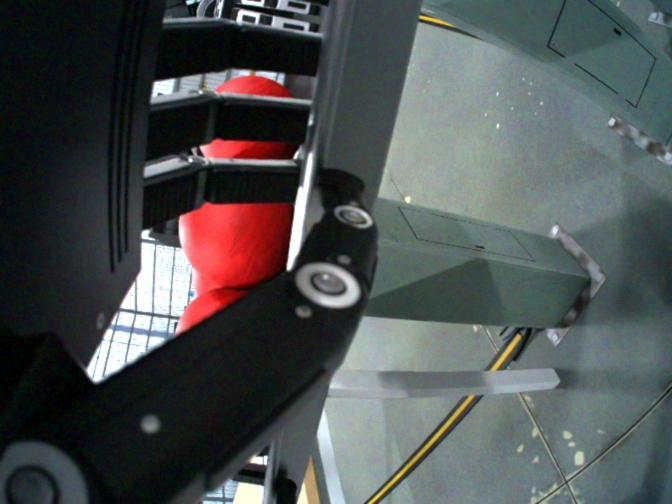

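>>> move(arm5={"joints": {"hand_little": -0.5, "hand_ring": -0.5, "hand_middle": -0.5, "hand_index": -0.5, "hand_force_limit": -0.6, "hand_speed": -0.9}})

>>> move(arm5={"joints": {"hand_little": -0.6, "hand_ring": -0.6, "hand_middle": -0.6, "hand_index": -0.6, "hand_thumb_bend": -0.2, "hand_force_limit": 0.2, "hand_speed": -0.92}})

>>> move(arm5={"joints": {"hand_little": -0.65, "hand_ring": -0.65, "hand_middle": -0.65, "hand_index": -0.65, "hand_thumb_bend": -0.25, "hand_force_limit": 0.4, "hand_speed": -0.92}}, cameras=["cam_high", "arm5_cam_wrist"])

Scene clock: 3130.67 s.
Joint torques (N m): arm1=[-0.5 0.73 11.86 1.98 -0.15 -0.25] | arm2=[-1.08 6.07 12.1 0.91 -0.44 -0.1] | arm3=[1.67 -15.27 2.51 2.4 -0.2 0.75] | arm4=[-3.9 -24.59 12.25 1.28 -0.98 0.21] | arm5=[-0.62 -3.37 9.92 1.31 -0.18 -0.22] | arm6=[-2.08 -10.75 2.24 1.43 0.12 -0.25]
Motor temperatures (°C): arm1=[24 34 44 24 27 27] | arm2=[29 27 50 28 27 27] | arm3=[27 30 32 27 26 29] | arm4=[26 44 49 26 29 24] | arm5=[27 35 44 27 25 24] | arm6=[25 31 40 28 26 28]
Heat: arm1: hottest joint3_rad 44 °C; arm2: hottest joint3_rad 50 °C; arm3: hottest joint3_rad 32 °C; arm4: hottest joint3_rad 49 °C; arm5: hottest joint3_rad 44 °C; arm6: hottest joint3_rad 40 °C.
move: arm5 off_target
Joint velocities: within noise
arm1, arm2, arm3, arm4, arm6: as last shown
arm1.thumb_bend_load_n: 0.5
arm2.ring_load_n: 0.0
arm2.thumb_bend_load_n: 0.0
arm3.little_load_n: 14.0
arm3.hand_target: x=+0.3178 y=+0.1542 z=+1.0928 quat_wxyz=(+0.013, +0.013, -0.755, +0.655)
arm4.index_load_n: 8.5
arm4.thumb_turn_load_n: 2.5
arm4.hand_target: x=+0.0946 y=-0.1670 z=+1.1242 quat_wxyz=(-0.656, +0.754, -0.012, -0.012)
arm5.joint_positions: joint1_rad=+0.050 joint2_rad=+1.218 joint3_rad=+0.152 joint4_rad=+0.890 joint5_rad=+0.053 joint6_rad=-0.041 hand_little=-0.075 hand_ring=-0.047 hand_middle=-0.037 hand_index=-0.083 hand_thumb_turn=-1.000 hand_thumb_bend=+0.001 hand_force_limit=-0.600 hand_speed=-0.900
arm5.joint_status: hand_little off_target (ended at -0.075, target -0.500); hand_ring off_target (ended at -0.047, target -0.500); hand_middle off_target (ended at -0.037, target -0.500); hand_index off_target (ended at -0.083, target -0.500); the others done
arm5.hand_stopped_by: force,force,force,force,target,target
arm5.little_load_n: 2.0
arm5.ring_load_n: 1.0
arm5.middle_load_n: 0.5
arm5.index_load_n: 4.5
arm5.thumb_bend_load_n: 6.0
arm5.thumb_turn_load_n: 0.0
arm5.hand: x=+0.1334 y=+0.1606 z=+1.1007 quat_wxyz=(+0.012, +0.016, -0.768, +0.640)
arm5.hand_target: x=+0.1321 y=+0.1417 z=+1.1209 quat_wxyz=(+0.015, +0.017, -0.755, +0.656)
arm5.hand_status: not commanded
arm6.joint_positions: joint1_rad=+0.926 joint2_rad=+1.852 joint3_rad=+0.596 joint4_rad=+1.028 joint5_rad=+0.942 joint6_rad=+0.285 hand_little=-0.152 hand_ring=-0.146 hand_middle=-0.130 hand_index=-0.191 hand_thumb_turn=-0.999 hand_thumb_bend=+0.002 hand_force_limit=+0.400 hand_speed=-0.920
arm6.middle_load_n: 4.0
arm6.hand: x=+0.2457 y=-0.1399 z=+1.0697 quat_wxyz=(-0.659, +0.751, -0.029, -0.030)
arm6.hand_target: x=+0.2568 y=-0.1410 z=+1.0587 quat_wxyz=(-0.655, +0.755, -0.014, -0.011)
pictures: none

Scene clock: 3131.70 s.
Joint torques (N m): arm1=[-1.32 1.14 12.01 1.87 -0.16 -0.24] | arm2=[-1.14 6.01 12.08 0.91 -0.44 -0.1] | arm3=[0.44 -14.97 2.5 2.36 -0.24 0.76] | arm4=[-3.9 -24.59 12.25 1.26 -0.99 0.21] | arm5=[-0.79 -4.07 9.68 1.29 -0.05 -0.08] | arm6=[-2.08 -10.81 2.28 1.42 0.12 -0.25]
Motor temperatures (°C): arm1=[24 34 44 24 27 27] | arm2=[29 27 50 28 27 27] | arm3=[27 30 32 27 26 29] | arm4=[26 44 49 26 29 24] | arm5=[27 35 44 27 25 24] | arm6=[25 31 40 28 26 28]
Heat: arm1: hottest joint3_rad 44 °C; arm2: hottest joint3_rad 50 °C; arm3: hottest joint3_rad 32 °C; arm4: hottest joint3_rad 49 °C; arm5: hottest joint3_rad 44 °C; arm6: hottest joint3_rad 40 °C.
move: arm5 off_target
Joint velocities: within noise
arm1.joint_positions: joint1_rad=+0.326 joint2_rad=+0.424 joint3_rad=+0.550 joint4_rad=-0.271 joint5_rad=+0.294 joint6_rad=+0.069 hand_little=+0.600 hand_ring=+0.600 hand_middle=+0.600 hand_index=+0.600 hand_thumb_turn=-1.000 hand_thumb_bend=+0.150 hand_force_limit=+0.400 hand_speed=-0.800
arm1.joint_status: not commanded
arm1.hand_stopped_by: target,target,target,target,target,target
arm1.little_load_n: 0.0
arm1.ring_load_n: 0.0
arm1.middle_load_n: 0.0
arm1.index_load_n: 0.0
arm1.thumb_bend_load_n: 0.0
arm1.thumb_turn_load_n: 0.0
arm1.hand: x=-0.5176 y=+0.2190 z=+1.3153 quat_wxyz=(-0.008, -0.009, -0.755, +0.655)
arm1.hand_target: x=-0.5207 y=+0.2197 z=+1.3235 quat_wxyz=(-0.003, -0.006, -0.753, +0.658)
arm1.hand_status: not commanded
arm2.joint_positions: joint1_rad=-1.211 joint2_rad=+0.327 joint3_rad=+1.026 joint4_rad=-1.056 joint5_rad=-1.150 joint6_rad=-0.288 hand_little=+0.600 hand_ring=+0.600 hand_middle=+0.600 hand_index=+0.600 hand_thumb_turn=-1.000 hand_thumb_bend=+0.150 hand_force_limit=+0.200 hand_speed=-0.600
arm2.joint_status: not commanded
arm2.hand_stopped_by: target,target,target,target,target,target
arm2.little_load_n: 0.0
arm2.ring_load_n: 0.0
arm2.middle_load_n: 0.0
arm2.index_load_n: 0.0
arm2.thumb_bend_load_n: 0.0
arm2.thumb_turn_load_n: 0.0
arm2.hand: x=-0.1003 y=-0.3579 z=+1.4892 quat_wxyz=(-0.655, +0.756, -0.007, -0.011)
arm2.hand_target: x=-0.1016 y=-0.3595 z=+1.5010 quat_wxyz=(-0.657, +0.754, +0.000, -0.001)
arm2.hand_status: not commanded
arm3.joint_positions: joint1_rad=-0.852 joint2_rad=+1.825 joint3_rad=+0.407 joint4_rad=+1.168 joint5_rad=-0.819 joint6_rad=-0.269 hand_little=-0.229 hand_ring=-0.157 hand_middle=+0.093 hand_index=-0.166 hand_thumb_turn=-1.000 hand_thumb_bend=+0.004 hand_force_limit=+0.400 hand_speed=-0.920
arm3.joint_status: not commanded
arm3.hand_stopped_by: force,force,force,force,force,target
arm3.little_load_n: 11.0
arm3.ring_load_n: 2.5
arm3.middle_load_n: 0.0
arm3.index_load_n: 0.5
arm3.thumb_bend_load_n: 18.5
arm3.thumb_turn_load_n: 0.0
arm3.hand: x=+0.3216 y=+0.1549 z=+1.0767 quat_wxyz=(+0.022, +0.037, -0.762, +0.646)
arm3.hand_target: x=+0.3180 y=+0.1541 z=+1.0928 quat_wxyz=(+0.013, +0.013, -0.755, +0.655)
arm3.hand_status: not commanded
arm4.joint_positions: joint1_rad=-1.235 joint2_rad=+2.266 joint3_rad=+1.528 joint4_rad=+0.239 joint5_rad=-1.233 joint6_rad=-0.387 hand_little=-0.254 hand_ring=-0.193 hand_middle=-0.158 hand_index=-0.211 hand_thumb_turn=-1.000 hand_thumb_bend=+0.005 hand_force_limit=+0.400 hand_speed=-0.920
arm4.joint_status: not commanded
arm4.hand_stopped_by: force,force,force,force,force,target
arm4.little_load_n: 0.0
arm4.ring_load_n: 2.0
arm4.middle_load_n: 6.0
arm4.index_load_n: 9.0
arm4.thumb_bend_load_n: 32.5
arm4.thumb_turn_load_n: 2.5
arm4.hand: x=+0.0641 y=-0.1565 z=+1.0859 quat_wxyz=(-0.645, +0.763, -0.022, -0.040)
arm4.hand_target: x=+0.0946 y=-0.1670 z=+1.1242 quat_wxyz=(-0.656, +0.754, -0.012, -0.012)
arm4.hand_status: not commanded
arm5.joint_positions: joint1_rad=+0.053 joint2_rad=+1.218 joint3_rad=+0.155 joint4_rad=+0.890 joint5_rad=+0.050 joint6_rad=-0.053 hand_little=-0.118 hand_ring=-0.082 hand_middle=-0.064 hand_index=-0.090 hand_thumb_turn=-1.000 hand_thumb_bend=+0.000 hand_force_limit=+0.200 hand_speed=-0.920
arm5.joint_status: hand_little off_target (ended at -0.118, target -0.600); hand_ring off_target (ended at -0.082, target -0.600); hand_middle off_target (ended at -0.064, target -0.600); hand_index off_target (ended at -0.090, target -0.600); hand_thumb_bend off_target (ended at +0.000, target -0.200); the others done
arm5.hand_stopped_by: force,force,force,force,force,target
arm5.little_load_n: 6.0
arm5.ring_load_n: 5.5
arm5.middle_load_n: 4.0
arm5.index_load_n: 0.5
arm5.thumb_bend_load_n: 14.0
arm5.thumb_turn_load_n: 0.0
arm5.hand: x=+0.1345 y=+0.1596 z=+1.1018 quat_wxyz=(+0.013, +0.022, -0.767, +0.642)
arm5.hand_target: x=+0.1332 y=+0.1416 z=+1.1211 quat_wxyz=(+0.014, +0.018, -0.754, +0.656)
arm5.hand_status: not commanded
arm6.joint_positions: joint1_rad=+0.927 joint2_rad=+1.852 joint3_rad=+0.596 joint4_rad=+1.028 joint5_rad=+0.942 joint6_rad=+0.285 hand_little=-0.152 hand_ring=-0.146 hand_middle=-0.130 hand_index=-0.191 hand_thumb_turn=-0.999 hand_thumb_bend=+0.002 hand_force_limit=+0.400 hand_speed=-0.920
arm6.joint_status: not commanded
arm6.hand_stopped_by: force,force,force,force,force,target
arm6.little_load_n: 0.0
arm6.ring_load_n: 0.0
arm6.middle_load_n: 4.0
arm6.index_load_n: 14.5
arm6.thumb_bend_load_n: 31.0
arm6.thumb_turn_load_n: 8.0
arm6.hand: x=+0.2451 y=-0.1404 z=+1.0697 quat_wxyz=(-0.659, +0.751, -0.028, -0.031)
arm6.hand_target: x=+0.2559 y=-0.1413 z=+1.0590 quat_wxyz=(-0.655, +0.755, -0.013, -0.012)
arm6.hand_status: not commanded
pictures: none

Scene clock: 3132.23 s.
Joint torques (N m): arm1=[-0.85 1.08 11.81 2.03 -0.15 -0.23] | arm2=[-1.03 6.01 12.12 0.9 -0.45 -0.1] | arm3=[0.5 -15.44 2.58 2.5 -0.19 0.82] | arm4=[-3.96 -24.59 12.16 1.25 -0.99 0.21] | arm5=[-0.62 -4.37 9.35 1.28 -0.05 -0.01] | arm6=[-2.08 -10.87 2.28 1.42 0.12 -0.25]
Motor temperatures (°C): arm1=[24 34 44 24 27 27] | arm2=[29 27 50 28 27 27] | arm3=[27 30 32 27 26 29] | arm4=[26 44 49 26 29 24] | arm5=[27 35 44 27 25 24] | arm6=[25 31 40 28 26 28]
Heat: arm1: hottest joint3_rad 44 °C; arm2: hottest joint3_rad 50 °C; arm3: hottest joint3_rad 32 °C; arm4: hottest joint3_rad 49 °C; arm5: hottest joint3_rad 44 °C; arm6: hottest joint3_rad 40 °C.
move: arm5 off_target
Joint velocities: within noise
arm1, arm2, arm3, arm4, arm6: as last shown
arm2.ring_load_n: -0.5
arm3.joint_positions: joint1_rad=-0.852 joint2_rad=+1.825 joint3_rad=+0.407 joint4_rad=+1.168 joint5_rad=-0.820 joint6_rad=-0.269 hand_little=-0.229 hand_ring=-0.157 hand_middle=+0.093 hand_index=-0.166 hand_thumb_turn=-1.000 hand_thumb_bend=+0.004 hand_force_limit=+0.400 hand_speed=-0.920
arm3.little_load_n: 10.5
arm3.ring_load_n: 1.5
arm3.index_load_n: 0.0
arm3.thumb_bend_load_n: 19.0
arm3.thumb_turn_load_n: 0.5
arm3.hand: x=+0.3219 y=+0.1549 z=+1.0767 quat_wxyz=(+0.021, +0.037, -0.762, +0.646)
arm3.hand_target: x=+0.3182 y=+0.1541 z=+1.0929 quat_wxyz=(+0.012, +0.013, -0.755, +0.656)
arm4.joint_positions: joint1_rad=-1.235 joint2_rad=+2.266 joint3_rad=+1.529 joint4_rad=+0.239 joint5_rad=-1.233 joint6_rad=-0.387 hand_little=-0.254 hand_ring=-0.193 hand_middle=-0.158 hand_index=-0.211 hand_thumb_turn=-1.000 hand_thumb_bend=+0.005 hand_force_limit=+0.400 hand_speed=-0.920
arm4.ring_load_n: 1.5
arm4.thumb_bend_load_n: 33.0
arm4.hand: x=+0.0646 y=-0.1563 z=+1.0865 quat_wxyz=(-0.646, +0.762, -0.022, -0.039)
arm4.hand_target: x=+0.0947 y=-0.1670 z=+1.1243 quat_wxyz=(-0.656, +0.754, -0.012, -0.012)
arm5.joint_positions: joint1_rad=+0.055 joint2_rad=+1.218 joint3_rad=+0.158 joint4_rad=+0.890 joint5_rad=+0.048 joint6_rad=-0.058 hand_little=-0.146 hand_ring=-0.102 hand_middle=-0.091 hand_index=-0.124 hand_thumb_turn=-1.000 hand_thumb_bend=+0.001 hand_force_limit=+0.400 hand_speed=-0.920
arm5.joint_status: hand_little off_target (ended at -0.146, target -0.650); hand_ring off_target (ended at -0.102, target -0.650); hand_middle off_target (ended at -0.091, target -0.650); hand_index off_target (ended at -0.124, target -0.650); hand_thumb_bend off_target (ended at +0.001, target -0.250); the others done
arm5.hand_stopped_by: force,force,force,force,force,target
arm5.little_load_n: 6.5
arm5.ring_load_n: 3.5
arm5.middle_load_n: 7.0
arm5.index_load_n: 7.5
arm5.thumb_bend_load_n: 22.5
arm5.thumb_turn_load_n: 0.0
arm5.hand: x=+0.1352 y=+0.1583 z=+1.1030 quat_wxyz=(+0.014, +0.025, -0.766, +0.643)
arm5.hand_target: x=+0.1341 y=+0.1421 z=+1.1207 quat_wxyz=(+0.013, +0.019, -0.755, +0.656)
arm5.hand_status: not commanded
arm6.joint_positions: joint1_rad=+0.926 joint2_rad=+1.854 joint3_rad=+0.596 joint4_rad=+1.028 joint5_rad=+0.942 joint6_rad=+0.285 hand_little=-0.152 hand_ring=-0.146 hand_middle=-0.130 hand_index=-0.191 hand_thumb_turn=-0.999 hand_thumb_bend=+0.002 hand_force_limit=+0.400 hand_speed=-0.920
arm6.index_load_n: 15.0
arm6.thumb_bend_load_n: 31.5
arm6.thumb_turn_load_n: 7.5
arm6.hand: x=+0.2459 y=-0.1400 z=+1.0689 quat_wxyz=(-0.659, +0.751, -0.028, -0.030)
arm6.hand_target: x=+0.2566 y=-0.1408 z=+1.0587 quat_wxyz=(-0.655, +0.755, -0.014, -0.011)
pictures: arm5_cam_wrist, cam_high
arm5_cam_wrist: T_world_to_cam=[[-0.31875, 0.17209, -0.93209, 1.04151], [0.78418, 0.60025, -0.15735, -0.0327], [0.53241, -0.78108, -0.32628, 0.52783]] pos_world=[0.0766, 0.25267, 1.13785]

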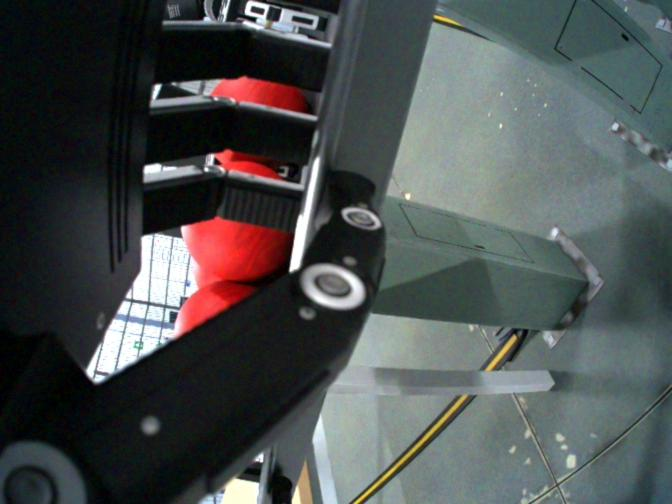

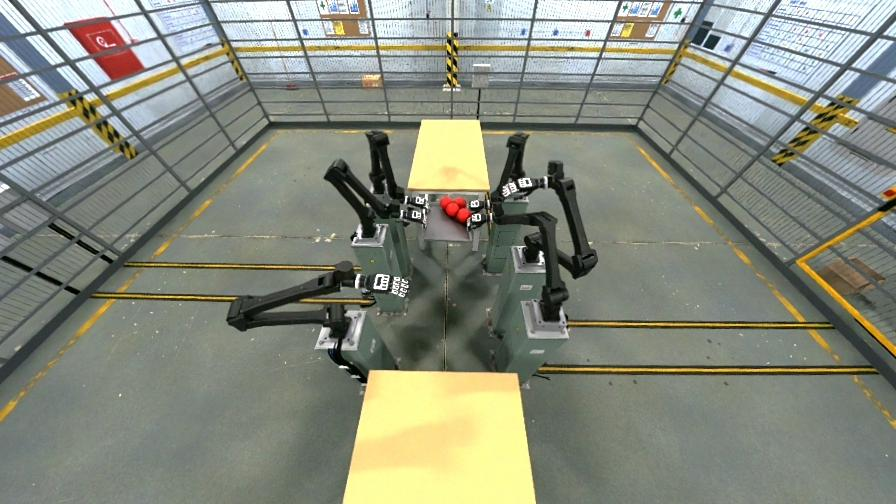

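>>> zoom_image(camera="cam_high", region=[380, 170, 580, 290])

Scaled by 2.520.

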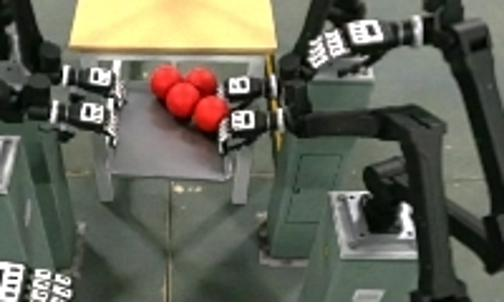

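>>> move(arm3={"target": [0.368, 0.154, 1.0928, 0.013, 0.013, -0.755, 0.655], "speed": 0.03}, arm5={"target": [0.183, 0.144, 1.121, -0.0132, -0.0114, 0.7547, -0.6559], "speed": 0.03}, arm6={"target": [0.305, -0.143, 1.071, 0.656, -0.7546, 0.0114, 0.0132], "speed": 0.03}, arm4={"target": [0.135, -0.163, 1.112, 0.656, -0.7546, 0.0114, 0.0132], "speed": 0.03}, cameras=["cam_high", "arm6_cam_wrist"])

>>> zoom_image(camera="cam_high", region=[380, 170, 580, 290])

Scene clock: 3172.17 s.
Joint torques (N m): arm1=[-0.5 0.67 11.92 1.85 -0.14 -0.22] | arm2=[-1.14 6.01 12.11 0.91 -0.45 -0.1] | arm3=[1.73 -13.1 1.2 3.77 -0.03 0.95] | arm4=[-3.14 -24.12 12.59 1.11 -1.11 0.09] | arm5=[0.09 -3.43 8.99 1.89 0.47 0.23] | arm6=[-1.85 -12.4 0.77 2.15 0.11 -0.48]
Motor temperatures (°C): arm1=[24 34 44 24 27 27] | arm2=[29 27 50 28 27 27] | arm3=[27 30 32 27 26 30] | arm4=[26 44 45 26 29 24] | arm5=[27 35 43 27 25 24] | arm6=[25 30 40 28 26 28]
Heat: arm1: hottest joint3_rad 44 °C; arm2: hottest joint3_rad 50 °C; arm3: hottest joint3_rad 32 °C; arm4: hottest joint3_rad 45 °C; arm5: hottest joint3_rad 43 °C; arm6: hottest joint3_rad 40 °C.
move: arm3 off_target; arm4 off_target; arm5 off_target; arm6 off_target
Joint velocities: within noise
arm1, arm2: as last shown
arm1.index_load_n: -0.5
arm2.ring_load_n: 0.0
arm3.joint_positions: joint1_rad=-0.740 joint2_rad=+1.797 joint3_rad=+0.328 joint4_rad=+1.219 joint5_rad=-0.718 joint6_rad=-0.260 hand_little=-0.229 hand_ring=-0.157 hand_middle=+0.093 hand_index=-0.166 hand_thumb_turn=-1.000 hand_thumb_bend=+0.004 hand_force_limit=+0.400 hand_speed=-0.920
arm3.joint_status: not commanded
arm3.hand_stopped_by: force,force,force,force,force,target
arm3.little_load_n: 8.0
arm3.ring_load_n: 1.0
arm3.middle_load_n: 0.0
arm3.index_load_n: 1.5
arm3.thumb_bend_load_n: 19.0
arm3.thumb_turn_load_n: 1.0
arm3.hand: x=+0.3675 y=+0.1552 z=+1.0749 quat_wxyz=(+0.020, +0.044, -0.768, +0.639)
arm3.hand_target: x=+0.3686 y=+0.1543 z=+1.0925 quat_wxyz=(+0.010, +0.018, -0.756, +0.654)
arm3.hand_status: off_target (0.018 m and 4.4 deg from the pose sent, 0.049 m and 3.2 deg at the start)
arm4.joint_positions: joint1_rad=-1.254 joint2_rad=+2.349 joint3_rad=+1.698 joint4_rad=+0.163 joint5_rad=-1.240 joint6_rad=-0.384 hand_little=-0.254 hand_ring=-0.193 hand_middle=-0.158 hand_index=-0.211 hand_thumb_turn=-1.000 hand_thumb_bend=+0.006 hand_force_limit=+0.400 hand_speed=-0.920
arm4.joint_status: not commanded
arm4.hand_stopped_by: force,force,force,force,force,target
arm4.little_load_n: 0.0
arm4.ring_load_n: 2.0
arm4.middle_load_n: 5.0
arm4.index_load_n: 8.0
arm4.thumb_bend_load_n: 31.5
arm4.thumb_turn_load_n: 2.5
arm4.hand: x=+0.1103 y=-0.1543 z=+1.0880 quat_wxyz=(-0.648, +0.760, -0.024, -0.032)
arm4.hand_target: x=+0.1337 y=-0.1624 z=+1.1120 quat_wxyz=(-0.656, +0.754, -0.013, -0.014)
arm4.hand_status: off_target (0.036 m and 2.9 deg from the pose sent, 0.075 m and 3.5 deg at the start)
arm5.joint_positions: joint1_rad=+0.267 joint2_rad=+1.235 joint3_rad=+0.176 joint4_rad=+0.886 joint5_rad=+0.255 joint6_rad=-0.038 hand_little=-0.146 hand_ring=-0.102 hand_middle=-0.091 hand_index=-0.124 hand_thumb_turn=-1.000 hand_thumb_bend=+0.001 hand_force_limit=+0.400 hand_speed=-0.920
arm5.joint_status: not commanded
arm5.hand_stopped_by: force,force,force,force,force,target
arm5.little_load_n: 5.0
arm5.ring_load_n: 3.0
arm5.middle_load_n: 6.5
arm5.index_load_n: 8.5
arm5.thumb_bend_load_n: 21.5
arm5.thumb_turn_load_n: 0.0
arm5.hand: x=+0.1811 y=+0.1589 z=+1.1047 quat_wxyz=(+0.018, +0.032, -0.765, +0.644)
arm5.hand_target: x=+0.1852 y=+0.1449 z=+1.1211 quat_wxyz=(+0.012, +0.016, -0.754, +0.656)
arm5.hand_status: off_target (0.022 m and 3.0 deg from the pose sent, 0.053 m and 2.5 deg at the start)
arm6.joint_positions: joint1_rad=+0.845 joint2_rad=+1.805 joint3_rad=+0.496 joint4_rad=+1.069 joint5_rad=+0.861 joint6_rad=+0.283 hand_little=-0.152 hand_ring=-0.146 hand_middle=-0.130 hand_index=-0.191 hand_thumb_turn=-0.999 hand_thumb_bend=+0.002 hand_force_limit=+0.400 hand_speed=-0.920
arm6.joint_status: not commanded
arm6.hand_stopped_by: force,force,force,force,force,target
arm6.little_load_n: 0.0
arm6.ring_load_n: 0.0
arm6.middle_load_n: 5.5
arm6.index_load_n: 16.0
arm6.thumb_bend_load_n: 32.5
arm6.thumb_turn_load_n: 7.0
arm6.hand: x=+0.2925 y=-0.1396 z=+1.0677 quat_wxyz=(-0.651, +0.758, -0.030, -0.030)
arm6.hand_target: x=+0.3045 y=-0.1434 z=+1.0713 quat_wxyz=(-0.655, +0.755, -0.013, -0.014)
arm6.hand_status: off_target (0.013 m and 2.9 deg from the pose sent, 0.059 m and 2.8 deg at the start)
pictures: arm6_cam_wrist, cam_high
arm6_cam_wrist: T_world_to_cam=[[0.22488, -0.13316, -0.96524, 0.94244], [-0.8185, -0.56328, -0.11299, 0.27906], [-0.52866, 0.81546, -0.23567, 0.63448]] pos_world=[0.35189, -0.23471, 1.09074]

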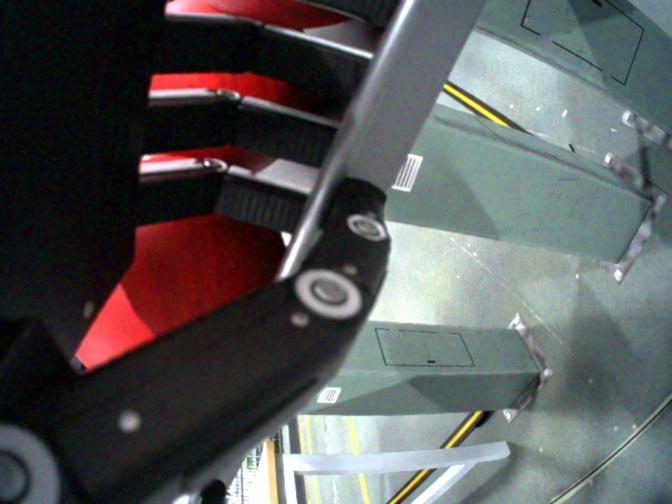

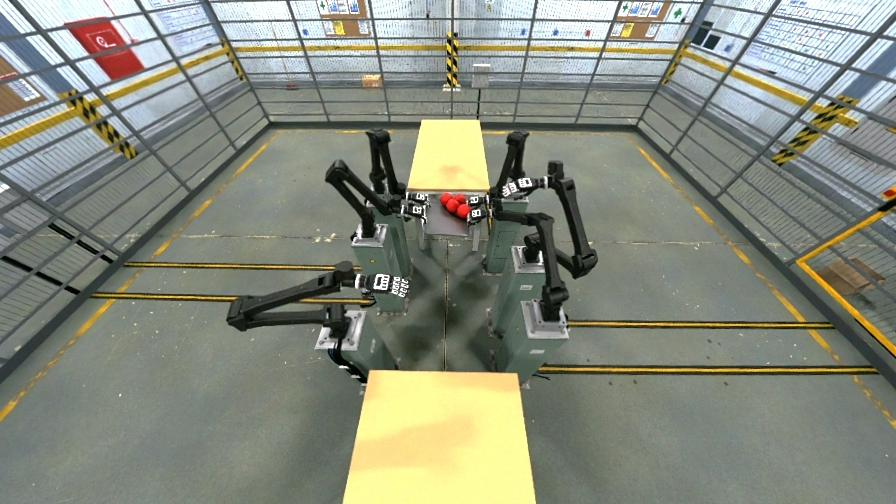

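Scaled by 2.520.

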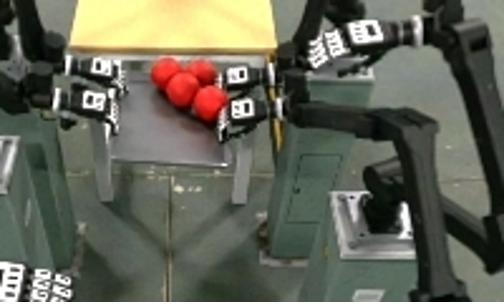

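>>> move(arm3={"target": [0.418, 0.154, 1.0968, 0.013, 0.013, -0.755, 0.655], "speed": 0.03}, arm5={"target": [0.233, 0.144, 1.121, -0.0132, -0.0114, 0.7547, -0.6559], "speed": 0.03}, arm6={"target": [0.353, -0.143, 1.085, 0.656, -0.7546, 0.0114, 0.0132], "speed": 0.03}, arm4={"target": [0.173, -0.160, 1.102, 0.656, -0.7546, 0.0114, 0.0132], "speed": 0.03}, cameras=["cam_high"])

>>> zoom_image(camera="cam_high", region=[380, 170, 580, 290])

Scene clock: 3183.30 s.
Joint torques (N m): arm1=[-0.67 0.73 11.96 1.91 -0.16 -0.23] | arm2=[-1.14 6.07 12.08 0.91 -0.45 -0.11] | arm3=[0.38 -12.98 0.59 4.15 0.24 0.78] | arm4=[-2.32 -24.41 12.68 0.91 -1 0.06] | arm5=[-0.32 -3.72 8.59 1.83 0.73 0.03] | arm6=[-2.08 -11.81 0.72 2.73 0.14 -0.4]
Motor temperatures (°C): arm1=[24 34 44 24 27 27] | arm2=[29 27 50 28 27 27] | arm3=[27 30 32 27 26 30] | arm4=[26 44 45 26 30 24] | arm5=[27 35 42 27 26 24] | arm6=[25 31 40 28 26 28]
Heat: arm1: hottest joint3_rad 44 °C; arm2: hottest joint3_rad 50 °C; arm3: hottest joint3_rad 32 °C; arm4: hottest joint3_rad 45 °C; arm5: hottest joint3_rad 42 °C; arm6: hottest joint3_rad 40 °C.
move: arm3 off_target; arm4 off_target; arm5 off_target; arm6 off_target
Joint velocities: within noise
arm1, arm2: as last shown
arm1.index_load_n: 0.0
arm3.joint_positions: joint1_rad=-0.588 joint2_rad=+1.768 joint3_rad=+0.252 joint4_rad=+1.288 joint5_rad=-0.564 joint6_rad=-0.208 hand_little=-0.229 hand_ring=-0.157 hand_middle=+0.093 hand_index=-0.166 hand_thumb_turn=-1.000 hand_thumb_bend=+0.004 hand_force_limit=+0.400 hand_speed=-0.920
arm3.joint_status: not commanded
arm3.hand_stopped_by: force,force,force,force,force,target
arm3.little_load_n: 9.5
arm3.ring_load_n: 3.0
arm3.middle_load_n: 0.0
arm3.index_load_n: 3.0
arm3.thumb_bend_load_n: 17.5
arm3.thumb_turn_load_n: 0.0
arm3.hand: x=+0.4162 y=+0.1532 z=+1.0792 quat_wxyz=(+0.019, +0.039, -0.769, +0.637)
arm3.hand_target: x=+0.4174 y=+0.1539 z=+1.0962 quat_wxyz=(+0.013, +0.016, -0.756, +0.654)
arm3.hand_status: off_target (0.018 m and 4.0 deg from the pose sent, 0.055 m and 4.4 deg at the start)
arm4.joint_positions: joint1_rad=-1.275 joint2_rad=+2.444 joint3_rad=+1.893 joint4_rad=+0.077 joint5_rad=-1.252 joint6_rad=-0.399 hand_little=-0.254 hand_ring=-0.193 hand_middle=-0.158 hand_index=-0.211 hand_thumb_turn=-1.000 hand_thumb_bend=+0.006 hand_force_limit=+0.400 hand_speed=-0.920
arm4.joint_status: not commanded
arm4.hand_stopped_by: force,force,force,force,force,target
arm4.little_load_n: 0.0
arm4.ring_load_n: 2.0
arm4.middle_load_n: 4.0
arm4.index_load_n: 7.5
arm4.thumb_bend_load_n: 30.5
arm4.thumb_turn_load_n: 2.0
arm4.hand: x=+0.1585 y=-0.1556 z=+1.0902 quat_wxyz=(-0.652, +0.758, -0.019, -0.020)
arm4.hand_target: x=+0.1735 y=-0.1607 z=+1.1010 quat_wxyz=(-0.657, +0.754, -0.011, -0.011)
arm4.hand_status: off_target (0.019 m and 1.2 deg from the pose sent, 0.064 m and 2.9 deg at the start)
arm5.joint_positions: joint1_rad=+0.457 joint2_rad=+1.290 joint3_rad=+0.221 joint4_rad=+0.886 joint5_rad=+0.444 joint6_rad=+0.014 hand_little=-0.146 hand_ring=-0.102 hand_middle=-0.091 hand_index=-0.124 hand_thumb_turn=-1.000 hand_thumb_bend=+0.002 hand_force_limit=+0.400 hand_speed=-0.920
arm5.joint_status: not commanded
arm5.hand_stopped_by: force,force,force,force,force,target
arm5.little_load_n: 4.5
arm5.ring_load_n: 3.0
arm5.middle_load_n: 7.0
arm5.index_load_n: 9.0
arm5.thumb_bend_load_n: 23.0
arm5.thumb_turn_load_n: 0.0
arm5.hand: x=+0.2288 y=+0.1581 z=+1.1060 quat_wxyz=(+0.013, +0.025, -0.764, +0.644)
arm5.hand_target: x=+0.2329 y=+0.1445 z=+1.1218 quat_wxyz=(+0.011, +0.009, -0.754, +0.657)
arm5.hand_status: off_target (0.021 m and 2.3 deg from the pose sent, 0.056 m and 3.0 deg at the start)
arm6.joint_positions: joint1_rad=+0.746 joint2_rad=+1.723 joint3_rad=+0.398 joint4_rad=+1.089 joint5_rad=+0.759 joint6_rad=+0.242 hand_little=-0.152 hand_ring=-0.146 hand_middle=-0.130 hand_index=-0.191 hand_thumb_turn=-0.999 hand_thumb_bend=+0.002 hand_force_limit=+0.400 hand_speed=-0.920
arm6.joint_status: not commanded
arm6.hand_stopped_by: force,force,force,force,force,target
arm6.little_load_n: -0.5
arm6.ring_load_n: 0.0
arm6.middle_load_n: 6.0
arm6.index_load_n: 17.0
arm6.thumb_bend_load_n: 33.0
arm6.thumb_turn_load_n: 8.0
arm6.hand: x=+0.3410 y=-0.1410 z=+1.0748 quat_wxyz=(-0.646, +0.763, -0.021, -0.023)
arm6.hand_target: x=+0.3517 y=-0.1438 z=+1.0845 quat_wxyz=(-0.655, +0.756, -0.012, -0.014)
arm6.hand_status: off_target (0.016 m and 2.2 deg from the pose sent, 0.063 m and 2.9 deg at the start)

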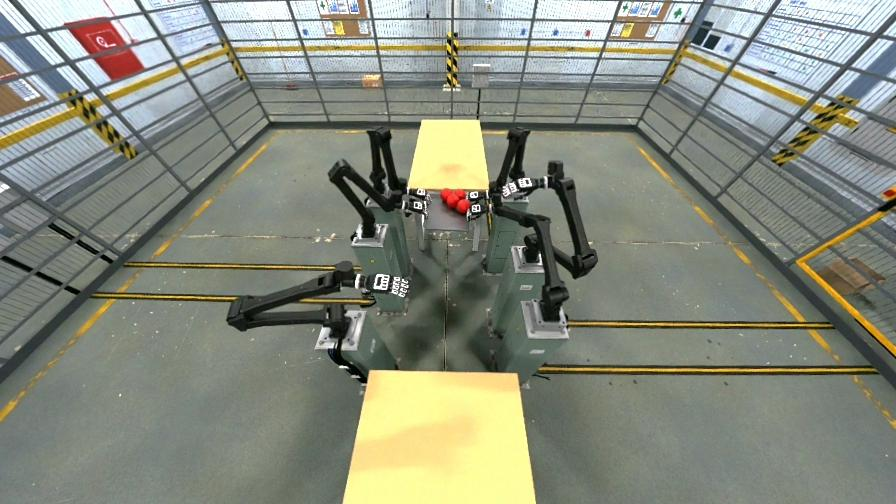

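Scaled by 2.520.

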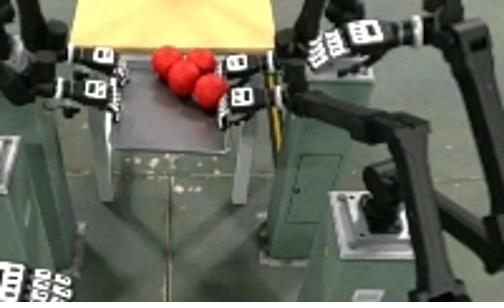

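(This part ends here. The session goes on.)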